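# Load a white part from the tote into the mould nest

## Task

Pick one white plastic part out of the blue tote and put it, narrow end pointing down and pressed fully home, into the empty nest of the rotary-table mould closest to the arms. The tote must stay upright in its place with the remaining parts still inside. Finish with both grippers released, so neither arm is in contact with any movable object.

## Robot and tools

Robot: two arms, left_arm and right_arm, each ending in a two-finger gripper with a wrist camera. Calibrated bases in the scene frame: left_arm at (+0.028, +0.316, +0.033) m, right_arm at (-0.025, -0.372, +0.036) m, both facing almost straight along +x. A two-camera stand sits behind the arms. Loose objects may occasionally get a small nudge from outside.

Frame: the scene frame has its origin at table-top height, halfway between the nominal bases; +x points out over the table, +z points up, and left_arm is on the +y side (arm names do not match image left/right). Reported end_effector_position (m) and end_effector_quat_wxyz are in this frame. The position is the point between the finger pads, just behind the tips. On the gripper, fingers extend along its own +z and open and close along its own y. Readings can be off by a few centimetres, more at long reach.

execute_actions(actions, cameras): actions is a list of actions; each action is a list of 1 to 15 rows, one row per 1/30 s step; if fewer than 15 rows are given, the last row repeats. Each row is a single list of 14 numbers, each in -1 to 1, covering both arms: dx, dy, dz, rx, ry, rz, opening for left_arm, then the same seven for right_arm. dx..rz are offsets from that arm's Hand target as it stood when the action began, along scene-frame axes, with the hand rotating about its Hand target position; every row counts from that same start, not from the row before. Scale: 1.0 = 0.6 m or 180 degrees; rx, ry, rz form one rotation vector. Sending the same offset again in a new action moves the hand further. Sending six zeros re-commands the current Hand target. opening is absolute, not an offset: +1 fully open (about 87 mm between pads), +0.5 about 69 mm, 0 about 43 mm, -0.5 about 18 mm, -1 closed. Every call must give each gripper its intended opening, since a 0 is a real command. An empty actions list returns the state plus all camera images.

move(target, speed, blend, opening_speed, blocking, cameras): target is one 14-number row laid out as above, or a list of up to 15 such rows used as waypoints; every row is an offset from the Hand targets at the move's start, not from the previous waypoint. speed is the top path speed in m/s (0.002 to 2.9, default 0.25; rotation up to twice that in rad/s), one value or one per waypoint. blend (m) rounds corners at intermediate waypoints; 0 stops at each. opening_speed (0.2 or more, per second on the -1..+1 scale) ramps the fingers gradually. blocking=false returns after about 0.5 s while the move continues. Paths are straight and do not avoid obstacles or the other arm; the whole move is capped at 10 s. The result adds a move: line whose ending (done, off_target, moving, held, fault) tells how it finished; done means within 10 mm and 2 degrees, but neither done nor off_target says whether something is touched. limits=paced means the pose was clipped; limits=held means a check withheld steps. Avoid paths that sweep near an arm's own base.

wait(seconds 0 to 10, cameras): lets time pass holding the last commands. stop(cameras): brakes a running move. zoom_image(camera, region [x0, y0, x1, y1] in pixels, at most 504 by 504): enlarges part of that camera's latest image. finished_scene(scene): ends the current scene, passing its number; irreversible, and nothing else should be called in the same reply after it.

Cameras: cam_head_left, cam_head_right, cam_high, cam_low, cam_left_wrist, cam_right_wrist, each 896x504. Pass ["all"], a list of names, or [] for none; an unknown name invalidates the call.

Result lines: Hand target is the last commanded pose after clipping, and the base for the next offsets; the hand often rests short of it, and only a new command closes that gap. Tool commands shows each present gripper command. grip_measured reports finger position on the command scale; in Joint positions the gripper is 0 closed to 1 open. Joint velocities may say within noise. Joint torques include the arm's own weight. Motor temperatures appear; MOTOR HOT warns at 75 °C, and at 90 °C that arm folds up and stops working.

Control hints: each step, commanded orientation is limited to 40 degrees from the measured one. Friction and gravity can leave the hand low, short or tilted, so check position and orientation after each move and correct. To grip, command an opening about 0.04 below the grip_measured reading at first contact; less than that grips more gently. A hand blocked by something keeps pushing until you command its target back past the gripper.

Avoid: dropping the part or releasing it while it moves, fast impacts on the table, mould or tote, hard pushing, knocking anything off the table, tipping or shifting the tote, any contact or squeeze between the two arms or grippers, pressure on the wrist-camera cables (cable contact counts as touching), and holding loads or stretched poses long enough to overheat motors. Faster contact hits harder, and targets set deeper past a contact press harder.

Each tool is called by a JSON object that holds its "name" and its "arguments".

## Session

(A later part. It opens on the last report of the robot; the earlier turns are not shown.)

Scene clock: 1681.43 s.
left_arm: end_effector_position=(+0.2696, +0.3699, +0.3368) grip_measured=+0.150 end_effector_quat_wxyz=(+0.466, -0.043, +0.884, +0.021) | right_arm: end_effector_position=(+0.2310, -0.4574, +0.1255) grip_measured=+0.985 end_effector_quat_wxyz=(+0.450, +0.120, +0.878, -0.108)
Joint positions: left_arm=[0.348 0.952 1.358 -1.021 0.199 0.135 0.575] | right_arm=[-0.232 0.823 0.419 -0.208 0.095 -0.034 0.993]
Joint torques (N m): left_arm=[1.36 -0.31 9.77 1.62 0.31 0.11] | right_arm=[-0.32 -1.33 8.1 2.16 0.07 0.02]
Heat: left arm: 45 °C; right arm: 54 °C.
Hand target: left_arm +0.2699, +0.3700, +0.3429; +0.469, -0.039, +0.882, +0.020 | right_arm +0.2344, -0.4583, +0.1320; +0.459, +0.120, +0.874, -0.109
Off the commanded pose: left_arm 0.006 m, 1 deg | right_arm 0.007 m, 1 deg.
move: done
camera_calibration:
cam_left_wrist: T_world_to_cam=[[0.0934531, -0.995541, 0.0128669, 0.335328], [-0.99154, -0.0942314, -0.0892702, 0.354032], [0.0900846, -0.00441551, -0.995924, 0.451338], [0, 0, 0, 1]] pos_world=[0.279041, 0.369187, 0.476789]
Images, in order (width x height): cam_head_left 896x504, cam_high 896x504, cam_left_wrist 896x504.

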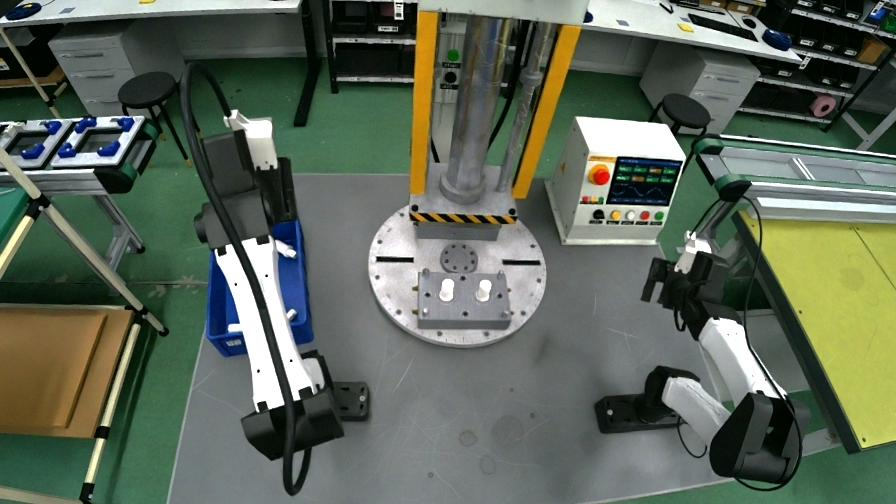

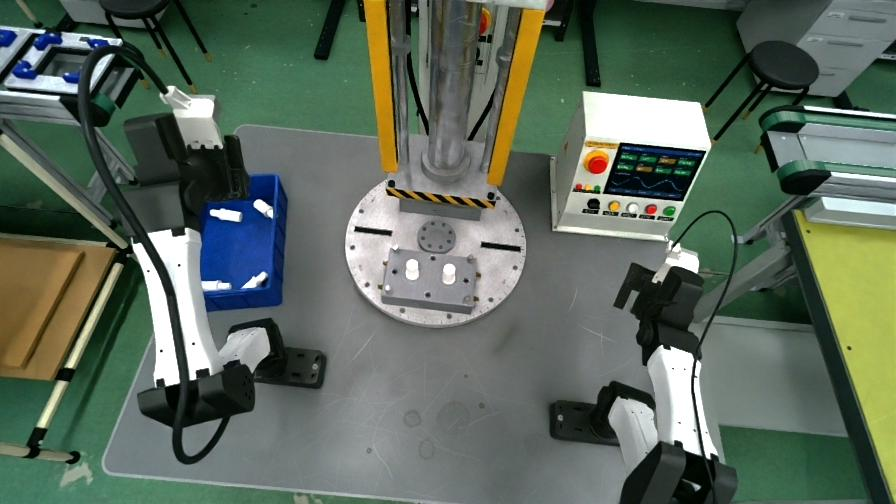

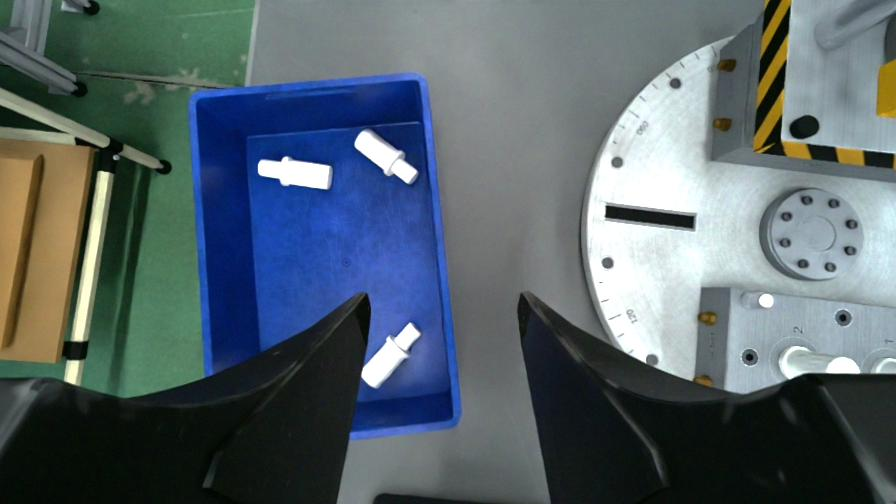

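{"name": "move", "arguments": {"target": [0.0845, 0.0083, -0.2382, -0.0440, 0.2969, 0.0356, 0.5, 0, 0, 0, 0, 0, 0, 1], "speed": 0.15, "cameras": ["cam_left_wrist", "cam_high", "cam_head_right"]}}

Scene clock: 1766.97 s.
left_arm: end_effector_position=(+0.3176, +0.3749, +0.1983) grip_measured=+0.500 end_effector_quat_wxyz=(+0.019, -0.105, +0.994, -0.005) | right_arm: end_effector_position=(+0.2310, -0.4574, +0.1255) grip_measured=+0.985 end_effector_quat_wxyz=(+0.450, +0.120, +0.878, -0.108)
Joint positions: left_arm=[0.22 1.801 1.745 -1.477 0.013 -0.002 0.75] | right_arm=[-0.232 0.823 0.419 -0.208 0.095 -0.034 0.993]
Joint torques (N m): left_arm=[0.03 -6.37 9.63 0.31 -0.02 -0.06] | right_arm=[-0.17 -1.22 8.14 2.12 0.09 0.03]
Motor temperatures (°C): left_arm=[28 30 48 40 27 29 29] | right_arm=[29 32 54 45 27 28 31]
Heat: left arm: 48 °C; right arm: 54 °C.
Hand target: left_arm +0.3206, +0.3751, +0.2001; +0.017, -0.105, +0.994, +0.002 | right_arm +0.2344, -0.4583, +0.1320; +0.459, +0.120, +0.874, -0.109
Off the commanded pose: left_arm 0.003 m, 1 deg | right_arm 0.007 m, 1 deg.
move: done
camera_calibration:
cam_left_wrist: T_world_to_cam=[[0.213958, -0.976607, 0.021443, 0.290566], [-0.65279, -0.126616, 0.746883, 0.128401], [-0.726696, -0.1738, -0.66461, 0.566331], [0, 0, 0, 1]] pos_world=[0.433201, 0.398455, 0.274259]
Images, in order (width x height): cam_head_right 896x504, cam_high 896x504, cam_left_wrist 896x504.

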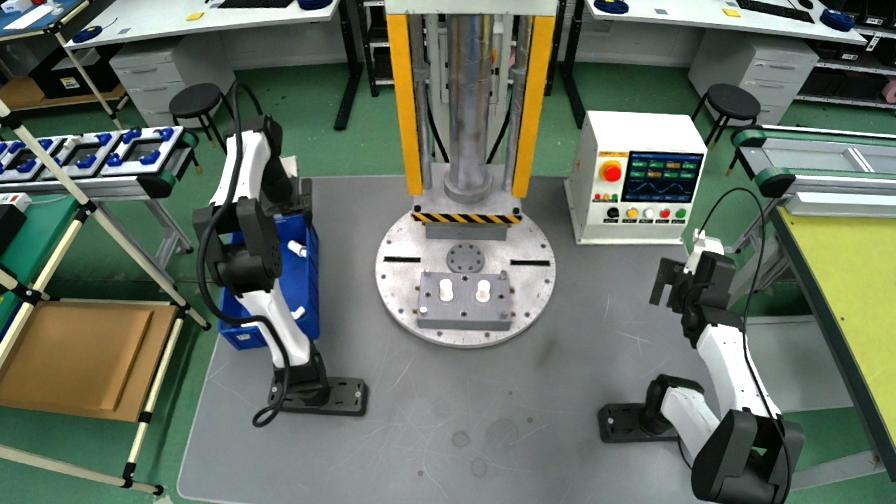

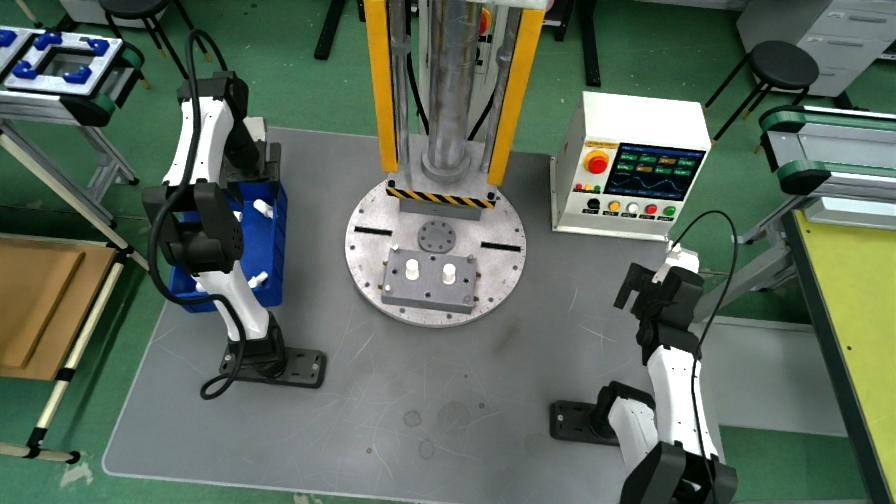

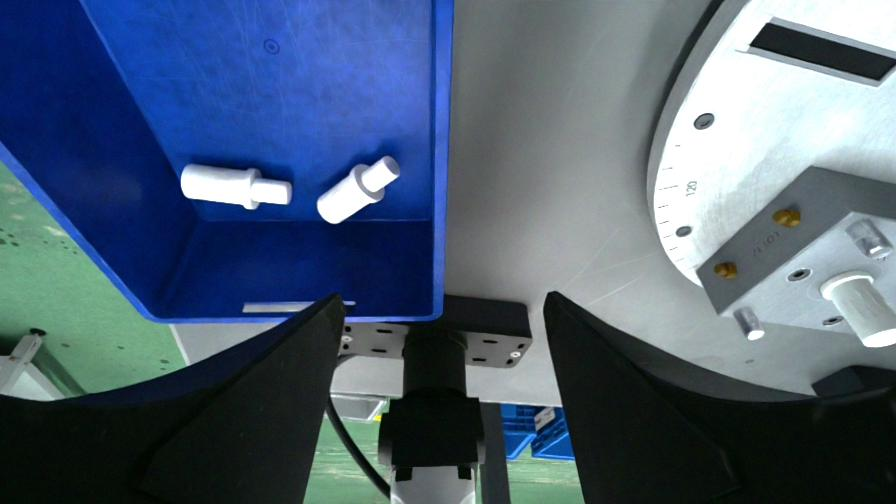

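{"name": "move", "arguments": {"target": [0.0, 0.0, -0.225, 0, 0, 0, 0.5, 0, 0, 0, 0, 0, 0, 1], "speed": 0.07, "cameras": ["cam_left_wrist", "cam_low"]}}

Scene clock: 1782.80 s.
left_arm: end_effector_position=(+0.3204, +0.3755, +0.0723) grip_measured=+0.500 end_effector_quat_wxyz=(+0.023, -0.105, +0.994, -0.004) | right_arm: end_effector_position=(+0.2310, -0.4574, +0.1255) grip_measured=+0.985 end_effector_quat_wxyz=(+0.450, +0.120, +0.878, -0.108)
Joint positions: left_arm=[0.22 1.837 1.284 -0.974 0.013 -0.002 0.75] | right_arm=[-0.232 0.823 0.419 -0.208 0.095 -0.034 0.993]
Joint torques (N m): left_arm=[0.06 -6.38 6.3 0.61 -0.03 -0.06] | right_arm=[-0.38 -1.29 8.03 2.13 0.1 0.03]
Heat: left arm: 48 °C; right arm: 54 °C.
Hand target: left_arm +0.3207, +0.3752, +0.0652; +0.018, -0.105, +0.994, +0.002 | right_arm +0.2344, -0.4583, +0.1320; +0.459, +0.120, +0.874, -0.109
Off the commanded pose: left_arm 0.007 m, 1 deg | right_arm 0.007 m, 1 deg.
move: done
camera_calibration:
cam_left_wrist: T_world_to_cam=[[0.21385, -0.976638, 0.021142, 0.293374], [-0.658067, -0.128032, 0.741994, 0.227043], [-0.721953, -0.172588, -0.670073, 0.483082], [0, 0, 0, 1]] pos_world=[0.435434, 0.398963, 0.149033]
Images, in order (width x height): cam_low 896x504, cam_left_wrist 896x504.

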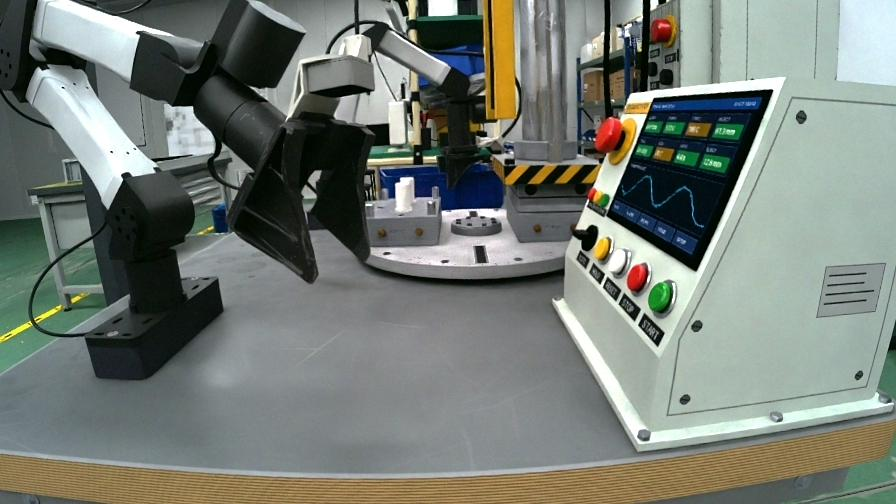

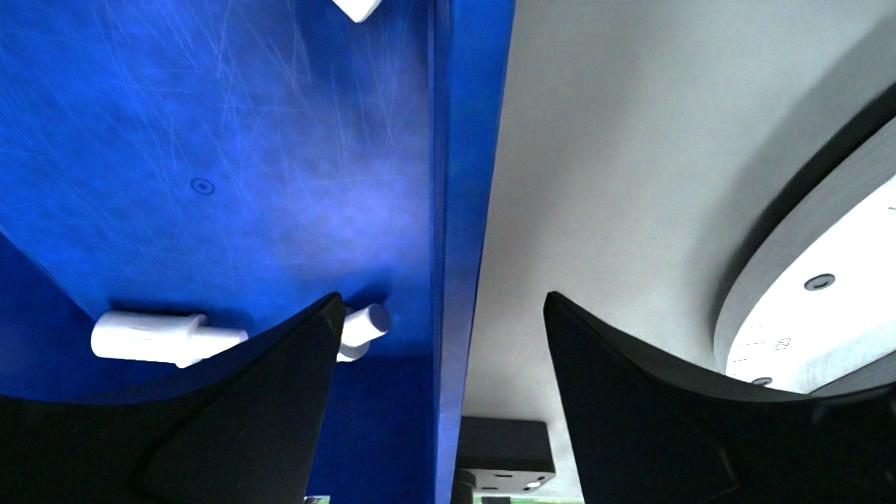

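{"name": "move", "arguments": {"target": [[0.0, 0.0, -0.018, 0, 0, 0, 0.5, 0, 0, 0, 0, 0, 0, 1], [0.012, -0.0571, -0.018, 0, 0, 0, 0.5, 0, 0, 0, 0, 0, 0, 1]], "speed": 0.03, "cameras": ["cam_left_wrist", "cam_high"]}}

Scene clock: 1791.90 s.
left_arm: end_effector_position=(+0.3257, +0.3437, +0.0606) grip_measured=+0.500 end_effector_quat_wxyz=(+0.021, -0.103, +0.994, +0.000) | right_arm: end_effector_position=(+0.2310, -0.4574, +0.1255) grip_measured=+0.985 end_effector_quat_wxyz=(+0.450, +0.120, +0.878, -0.108)
Joint positions: left_arm=[0.118 1.855 1.259 -0.933 -0.001 -0.102 0.75] | right_arm=[-0.232 0.823 0.419 -0.208 0.095 -0.034 0.993]
Joint torques (N m): left_arm=[-0.13 -6.19 7.01 0.56 0.06 -0.08] | right_arm=[-0.36 -1.18 8.17 2.13 0.12 0]
Heat: left arm: 46 °C; right arm: 54 °C.
Hand target: left_arm +0.3279, +0.3409, +0.0543; +0.018, -0.105, +0.994, +0.002 | right_arm +0.2344, -0.4583, +0.1320; +0.459, +0.120, +0.874, -0.109
Off the commanded pose: left_arm 0.007 m, 0 deg | right_arm 0.007 m, 1 deg.
move: done
camera_calibration:
cam_left_wrist: T_world_to_cam=[[0.211763, -0.977253, 0.0115473, 0.262867], [-0.655084, -0.133164, 0.743729, 0.235877], [-0.725274, -0.165059, -0.668382, 0.472039], [0, 0, 0, 1]] pos_world=[0.441211, 0.366212, 0.137038]
Images, in order (width x height): cam_high 896x504, cam_left_wrist 896x504.

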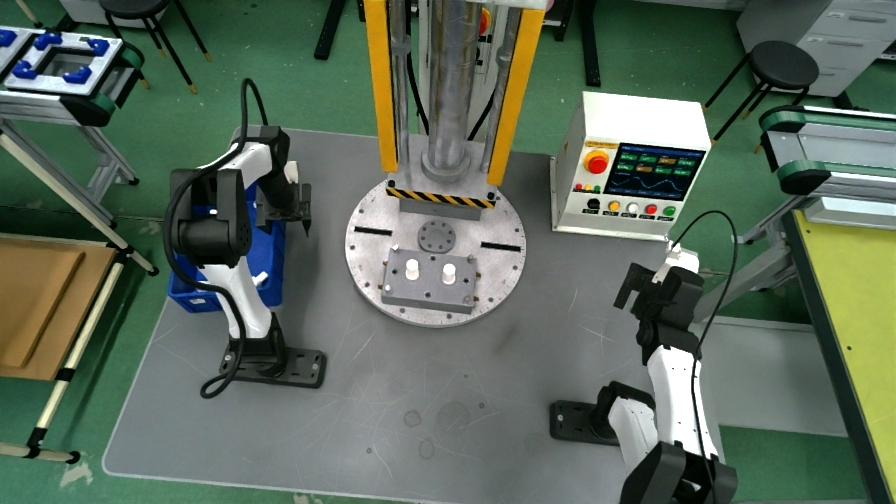

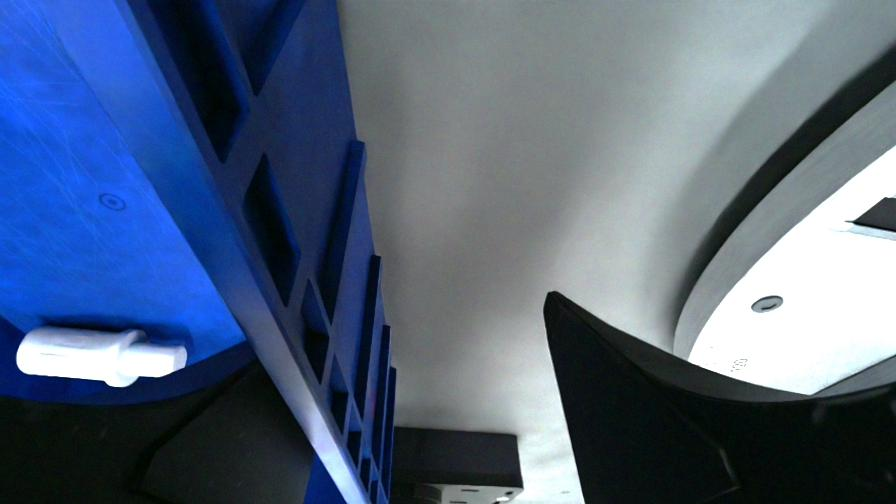

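{"name": "zoom_image", "arguments": {"camera": "cam_high", "region": [150, 160, 350, 330]}}

Scaled by 2.520 from the camera's 896x504 image, which has a finer 1280x720 frame.

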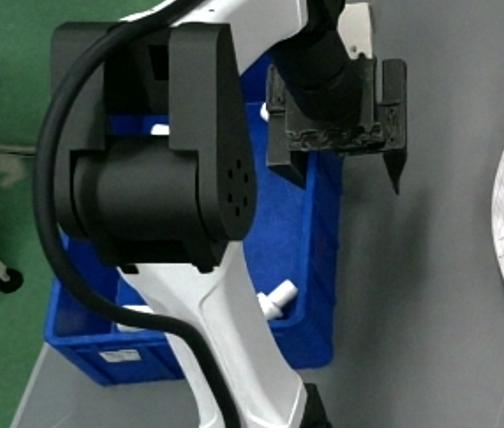

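{"name": "move", "arguments": {"target": [0.0069, -0.0326, -0.002, 0, 0, 0, 0.5, 0, 0, 0, 0, 0, 0, 1], "speed": 0.03, "cameras": ["cam_left_wrist", "cam_high"]}}

{"name": "zoom_image", "arguments": {"camera": "cam_high", "region": [150, 160, 350, 330]}}

Scene clock: 1804.30 s.
left_arm: end_effector_position=(+0.3263, +0.3282, +0.0578) grip_measured=+0.500 end_effector_quat_wxyz=(+0.017, -0.102, +0.995, +0.010) | right_arm: end_effector_position=(+0.2310, -0.4574, +0.1255) grip_measured=+0.985 end_effector_quat_wxyz=(+0.450, +0.120, +0.878, -0.108)
Joint positions: left_arm=[0.062 1.864 1.259 -0.932 -0.021 -0.154 0.75] | right_arm=[-0.232 0.823 0.419 -0.208 0.095 -0.034 0.993]
Joint torques (N m): left_arm=[-0.31 -6.09 8.01 0.54 0.25 -0.16] | right_arm=[-0.29 -1.36 8.17 2.12 0.08 0.03]
Heat: left arm: 46 °C; right arm: 54 °C.
Hand target: left_arm +0.3321, +0.3212, +0.0532; +0.018, -0.104, +0.994, +0.002 | right_arm +0.2344, -0.4583, +0.1320; +0.459, +0.120, +0.874, -0.109
Off the commanded pose: left_arm 0.010 m, 1 deg | right_arm 0.007 m, 1 deg.
move: done
camera_calibration:
cam_left_wrist: T_world_to_cam=[[0.208769, -0.977932, -0.00802249, 0.249982], [-0.648106, -0.144491, 0.747717, 0.237468], [-0.732376, -0.150901, -0.663969, 0.465397], [0, 0, 0, 1]] pos_world=[0.442562, 0.349006, 0.133456]
Images, in order (width x height): cam_high 896x504, cam_left_wrist 896x504.

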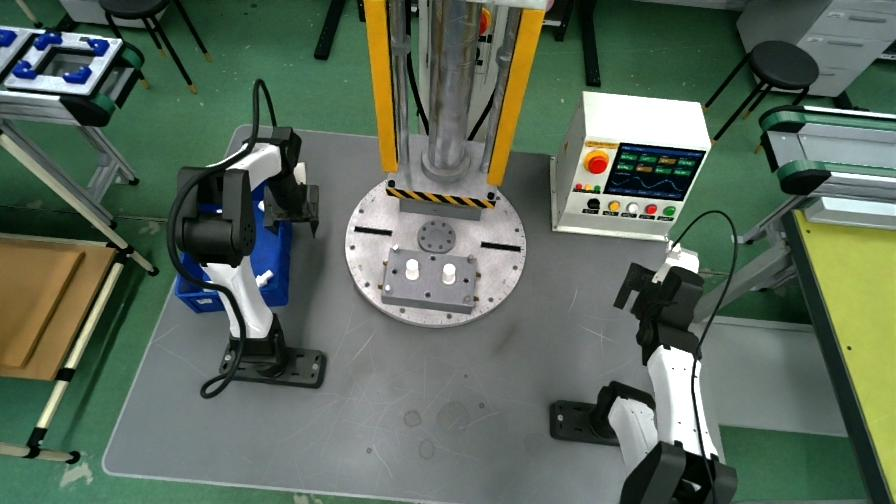

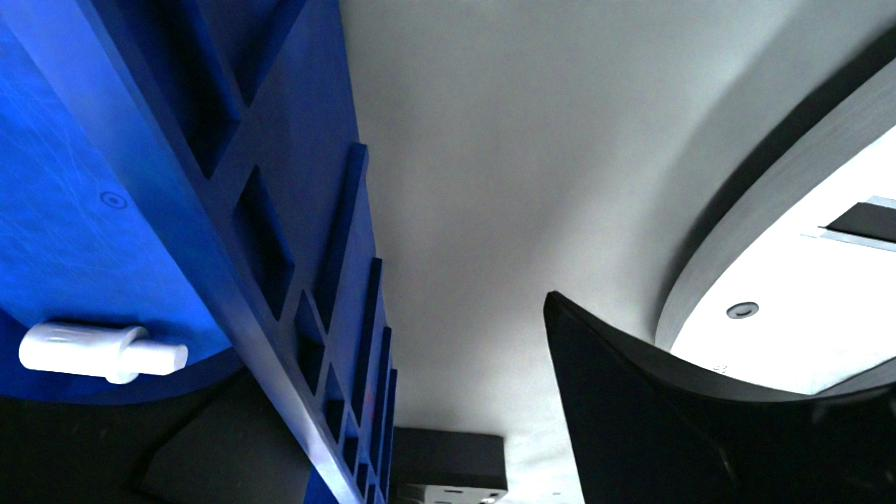

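Scaled by 2.520 from the camera's 896x504 image, which has a finer 1280x720 frame.

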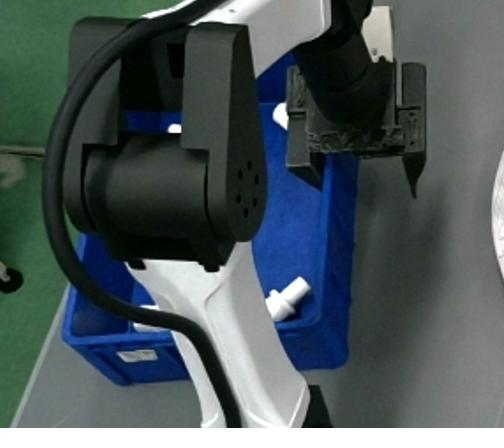

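{"name": "move", "arguments": {"target": [0.0031, -0.0140, 0.0, 0, 0, 0, 0.5, 0, 0, 0, 0, 0, 0, 1], "speed": 0.03, "cameras": ["cam_left_wrist", "cam_high"]}}

{"name": "zoom_image", "arguments": {"camera": "cam_high", "region": [150, 160, 350, 330]}}

Scene clock: 1813.13 s.
left_arm: end_effector_position=(+0.3261, +0.3202, +0.0561) grip_measured=+0.500 end_effector_quat_wxyz=(+0.014, -0.102, +0.995, +0.010) | right_arm: end_effector_position=(+0.2310, -0.4574, +0.1255) grip_measured=+0.985 end_effector_quat_wxyz=(+0.450, +0.120, +0.878, -0.108)
Joint positions: left_arm=[0.038 1.87 1.259 -0.932 -0.022 -0.179 0.75] | right_arm=[-0.232 0.823 0.419 -0.208 0.095 -0.034 0.993]
Joint torques (N m): left_arm=[-0.36 -6.16 8.72 0.51 0.25 -0.16] | right_arm=[-0.24 -1.26 8.05 2.11 0.09 0.01]
Motor temperatures (°C): left_arm=[29 34 46 35 27 29 29] | right_arm=[29 32 54 45 27 28 31]
Heat: left arm: 46 °C; right arm: 54 °C.
Hand target: left_arm +0.3339, +0.3128, +0.0531; +0.018, -0.104, +0.994, +0.002 | right_arm +0.2344, -0.4583, +0.1320; +0.459, +0.120, +0.874, -0.109
Off the commanded pose: left_arm 0.011 m, 1 deg | right_arm 0.007 m, 1 deg.
move: off_target (left_arm)
camera_calibration:
cam_left_wrist: T_world_to_cam=[[0.209139, -0.977841, -0.00936058, 0.242062], [-0.64387, -0.144902, 0.751289, 0.235991], [-0.735998, -0.151097, -0.659907, 0.464014], [0, 0, 0, 1]] pos_world=[0.442836, 0.341005, 0.131175]
Images, in order (width x height): cam_high 896x504, cam_left_wrist 896x504.

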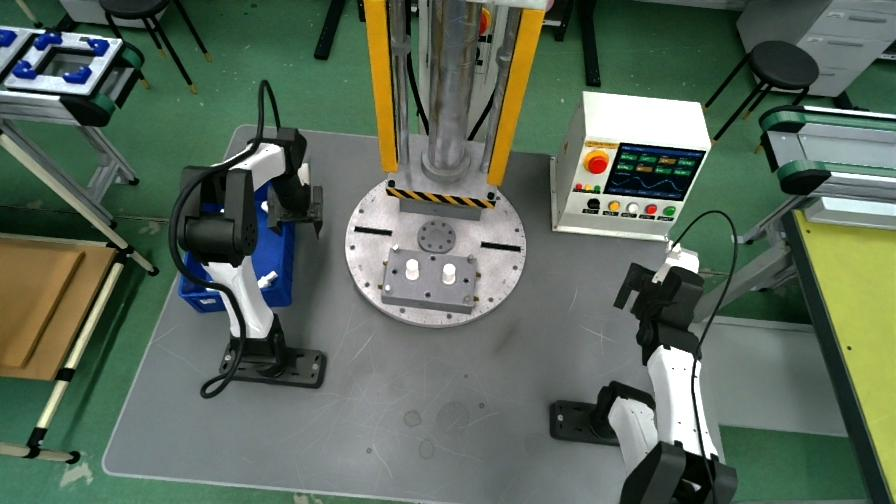

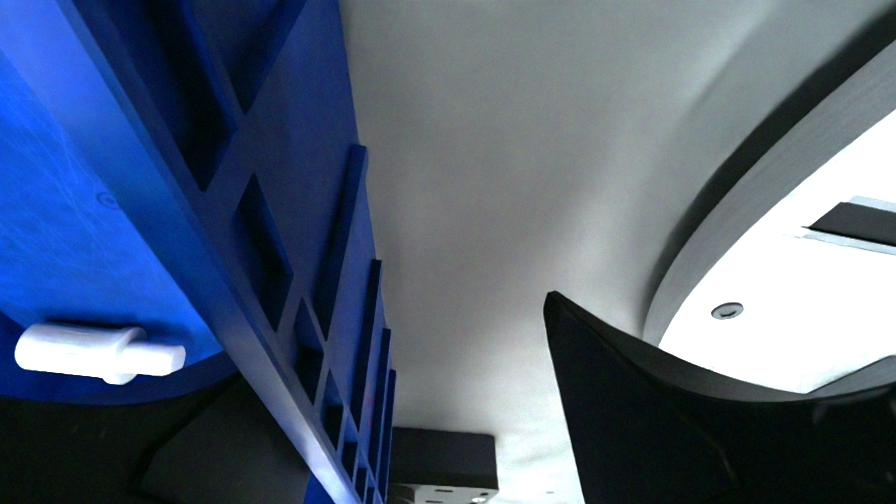

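Scaled by 2.520 from the camera's 896x504 image, which has a finer 1280x720 frame.

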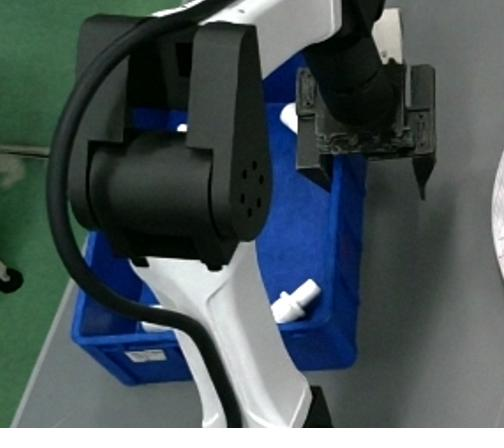

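{"name": "move", "arguments": {"target": [[-0.0165, 0.0353, 0.008, 0, 0, 0, 0.5, 0, 0, 0, 0, 0, 0, 1], [-0.0165, 0.0353, 0.23, 0, 0, 0, 0.5, 0, 0, 0, 0, 0, 0, 1]], "speed": [0.03, 0.1], "cameras": ["cam_left_wrist", "cam_high"]}}

Scene clock: 1825.20 s.
left_arm: end_effector_position=(+0.3226, +0.3337, +0.1794) grip_measured=+0.500 end_effector_quat_wxyz=(+0.001, -0.106, +0.994, +0.008) | right_arm: end_effector_position=(+0.2310, -0.4574, +0.1255) grip_measured=+0.985 end_effector_quat_wxyz=(+0.450, +0.120, +0.878, -0.108)
Joint positions: left_arm=[0.082 1.822 1.69 -1.437 -0.016 -0.142 0.75] | right_arm=[-0.232 0.823 0.419 -0.208 0.095 -0.034 0.993]
Joint torques (N m): left_arm=[1.25 -9.26 9.47 0.22 0.21 0.1] | right_arm=[-0.28 -1.28 8.13 2.13 0.07 0.01]
Heat: left arm: 46 °C; right arm: 54 °C.
Hand target: left_arm +0.3241, +0.3340, +0.1911; +0.018, -0.104, +0.994, +0.002 | right_arm +0.2344, -0.4583, +0.1320; +0.459, +0.120, +0.874, -0.109
Off the commanded pose: left_arm 0.012 m, 2 deg | right_arm 0.007 m, 1 deg.
move: off_target (left_arm)
camera_calibration:
cam_left_wrist: T_world_to_cam=[[0.216276, -0.976298, -0.0081408, 0.254098], [-0.623605, -0.144551, 0.768259, 0.133286], [-0.751227, -0.161079, -0.640087, 0.549455], [0, 0, 0, 1]] pos_world=[0.440928, 0.355848, 0.25137]
Images, in order (width x height): cam_high 896x504, cam_left_wrist 896x504.

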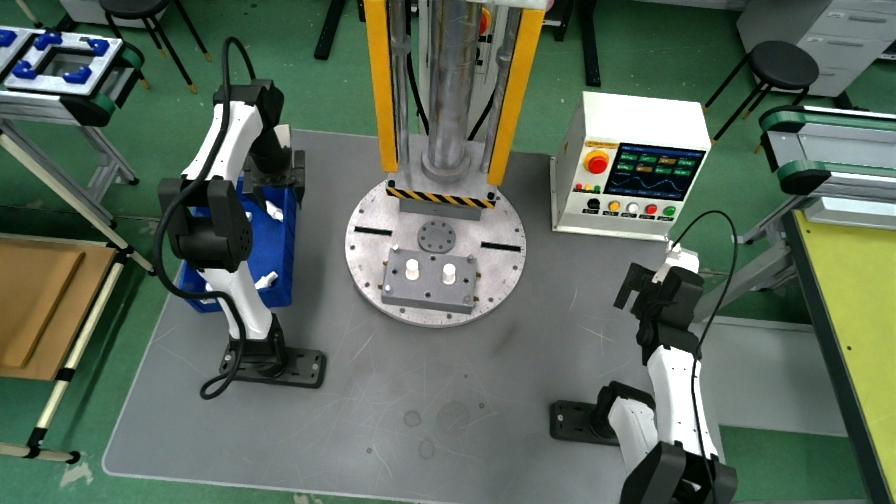

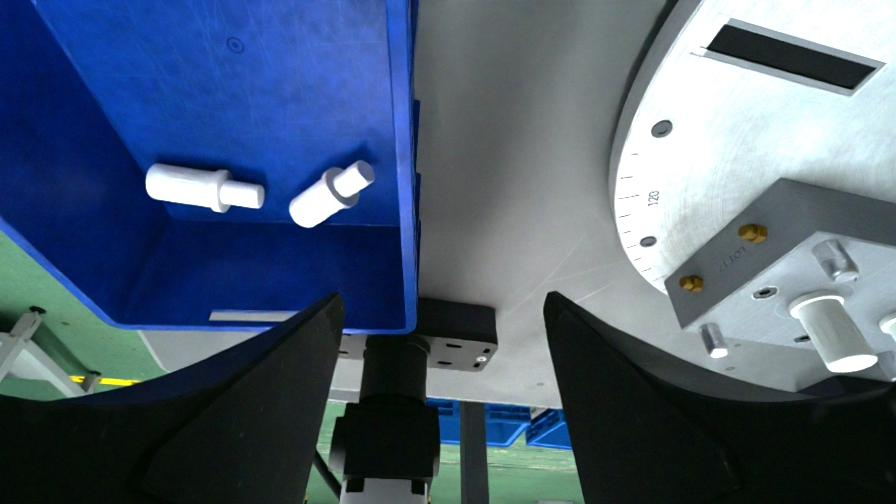

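{"name": "move", "arguments": {"target": [-0.0902, 0.06, 0.2532, 0.0440, -0.2969, -0.0356, 0.15, 0, 0, 0, 0, 0, 0, 1], "speed": 0.2, "cameras": ["cam_left_wrist", "cam_high", "cam_head_left"]}}

Scene clock: 1833.10 s.
left_arm: end_effector_position=(+0.2683, +0.3695, +0.3435) grip_measured=+0.150 end_effector_quat_wxyz=(+0.465, -0.043, +0.884, +0.021) | right_arm: end_effector_position=(+0.2310, -0.4574, +0.1255) grip_measured=+0.985 end_effector_quat_wxyz=(+0.450, +0.120, +0.878, -0.108)
Joint positions: left_arm=[0.349 0.964 1.396 -1.047 0.199 0.135 0.575] | right_arm=[-0.232 0.823 0.419 -0.208 0.095 -0.034 0.993]
Joint torques (N m): left_arm=[1.37 -1.21 6.13 1.89 0.3 0.11] | right_arm=[-0.42 -1.36 8.09 2.14 0.09 0.02]
Heat: left arm: 46 °C; right arm: 54 °C.
Hand target: left_arm +0.2699, +0.3700, +0.3431; +0.469, -0.039, +0.882, +0.020 | right_arm +0.2344, -0.4583, +0.1320; +0.459, +0.120, +0.874, -0.109
Off the commanded pose: left_arm 0.002 m, 1 deg | right_arm 0.007 m, 1 deg.
move: done
camera_calibration:
cam_left_wrist: T_world_to_cam=[[0.0933494, -0.995549, 0.0129633, 0.334931], [-0.99164, -0.0941321, -0.088255, 0.352996], [0.0890824, -0.00461637, -0.996014, 0.458503], [0, 0, 0, 1]] pos_world=[0.277935, 0.368785, 0.483487]
Images, in order (width x height): cam_head_left 896x504, cam_high 896x504, cam_left_wrist 896x504.

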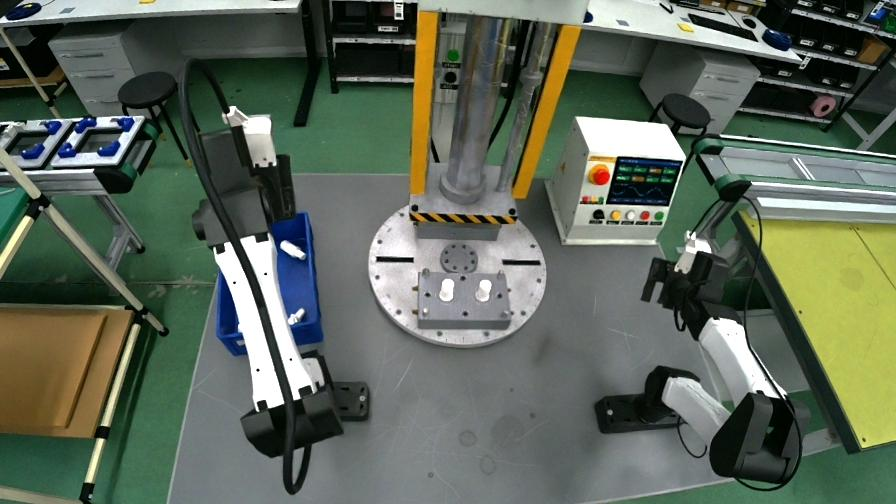

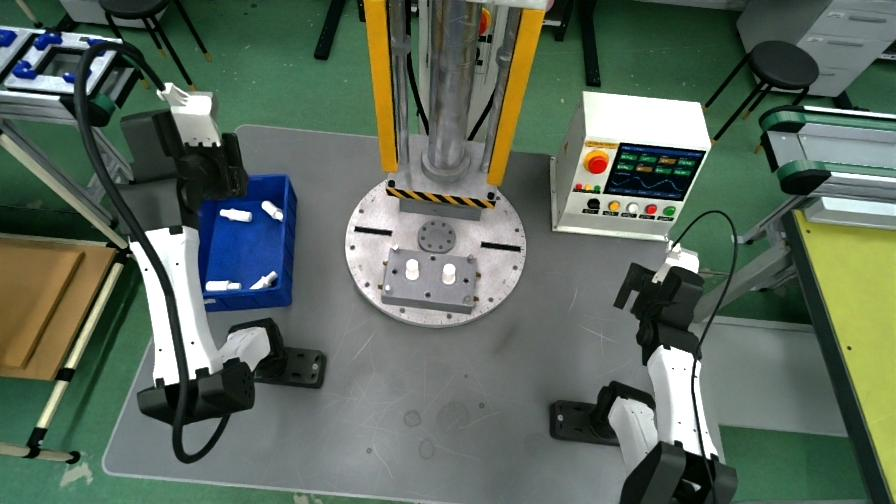

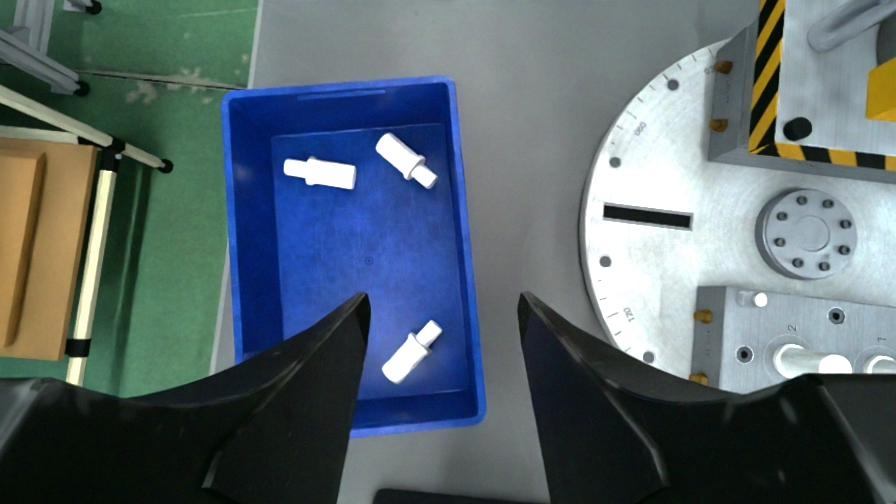

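{"name": "zoom_image", "arguments": {"camera": "cam_high", "region": [370, 230, 490, 330]}}

{"name": "zoom_image", "arguments": {"camera": "cam_left_wrist", "region": [690, 270, 896, 400]}}

{"name": "zoom_image", "arguments": {"camera": "cam_head_left", "region": [400, 250, 530, 350]}}

Scaled by 4.200 from the camera's 896x504 image, which has a finer 1280x720 frame.

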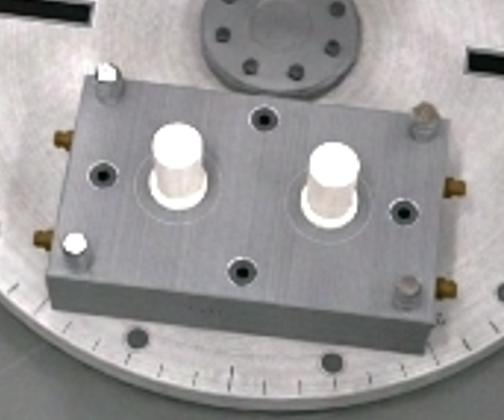

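Scaled by 2.447 from the camera's 896x504 image, which has a finer 1280x720 frame.

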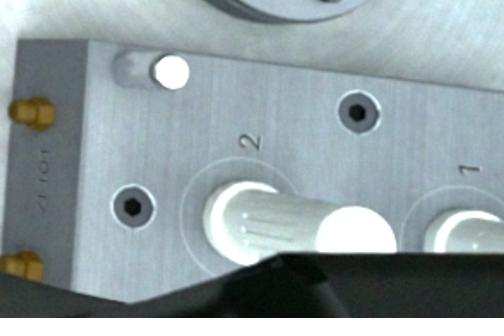

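Scaled by 3.877 from the camera's 896x504 image, which has a finer 1280x720 frame.

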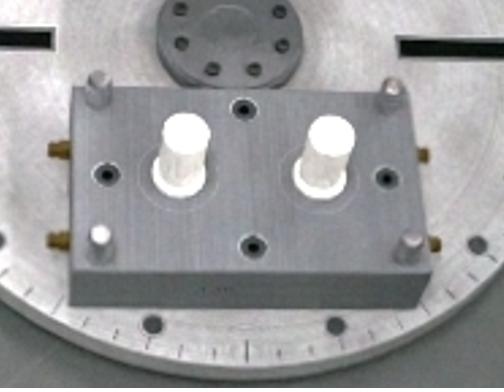

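{"name": "finished_scene", "arguments": {"scene": 2}}

The scene is finished: the task was done.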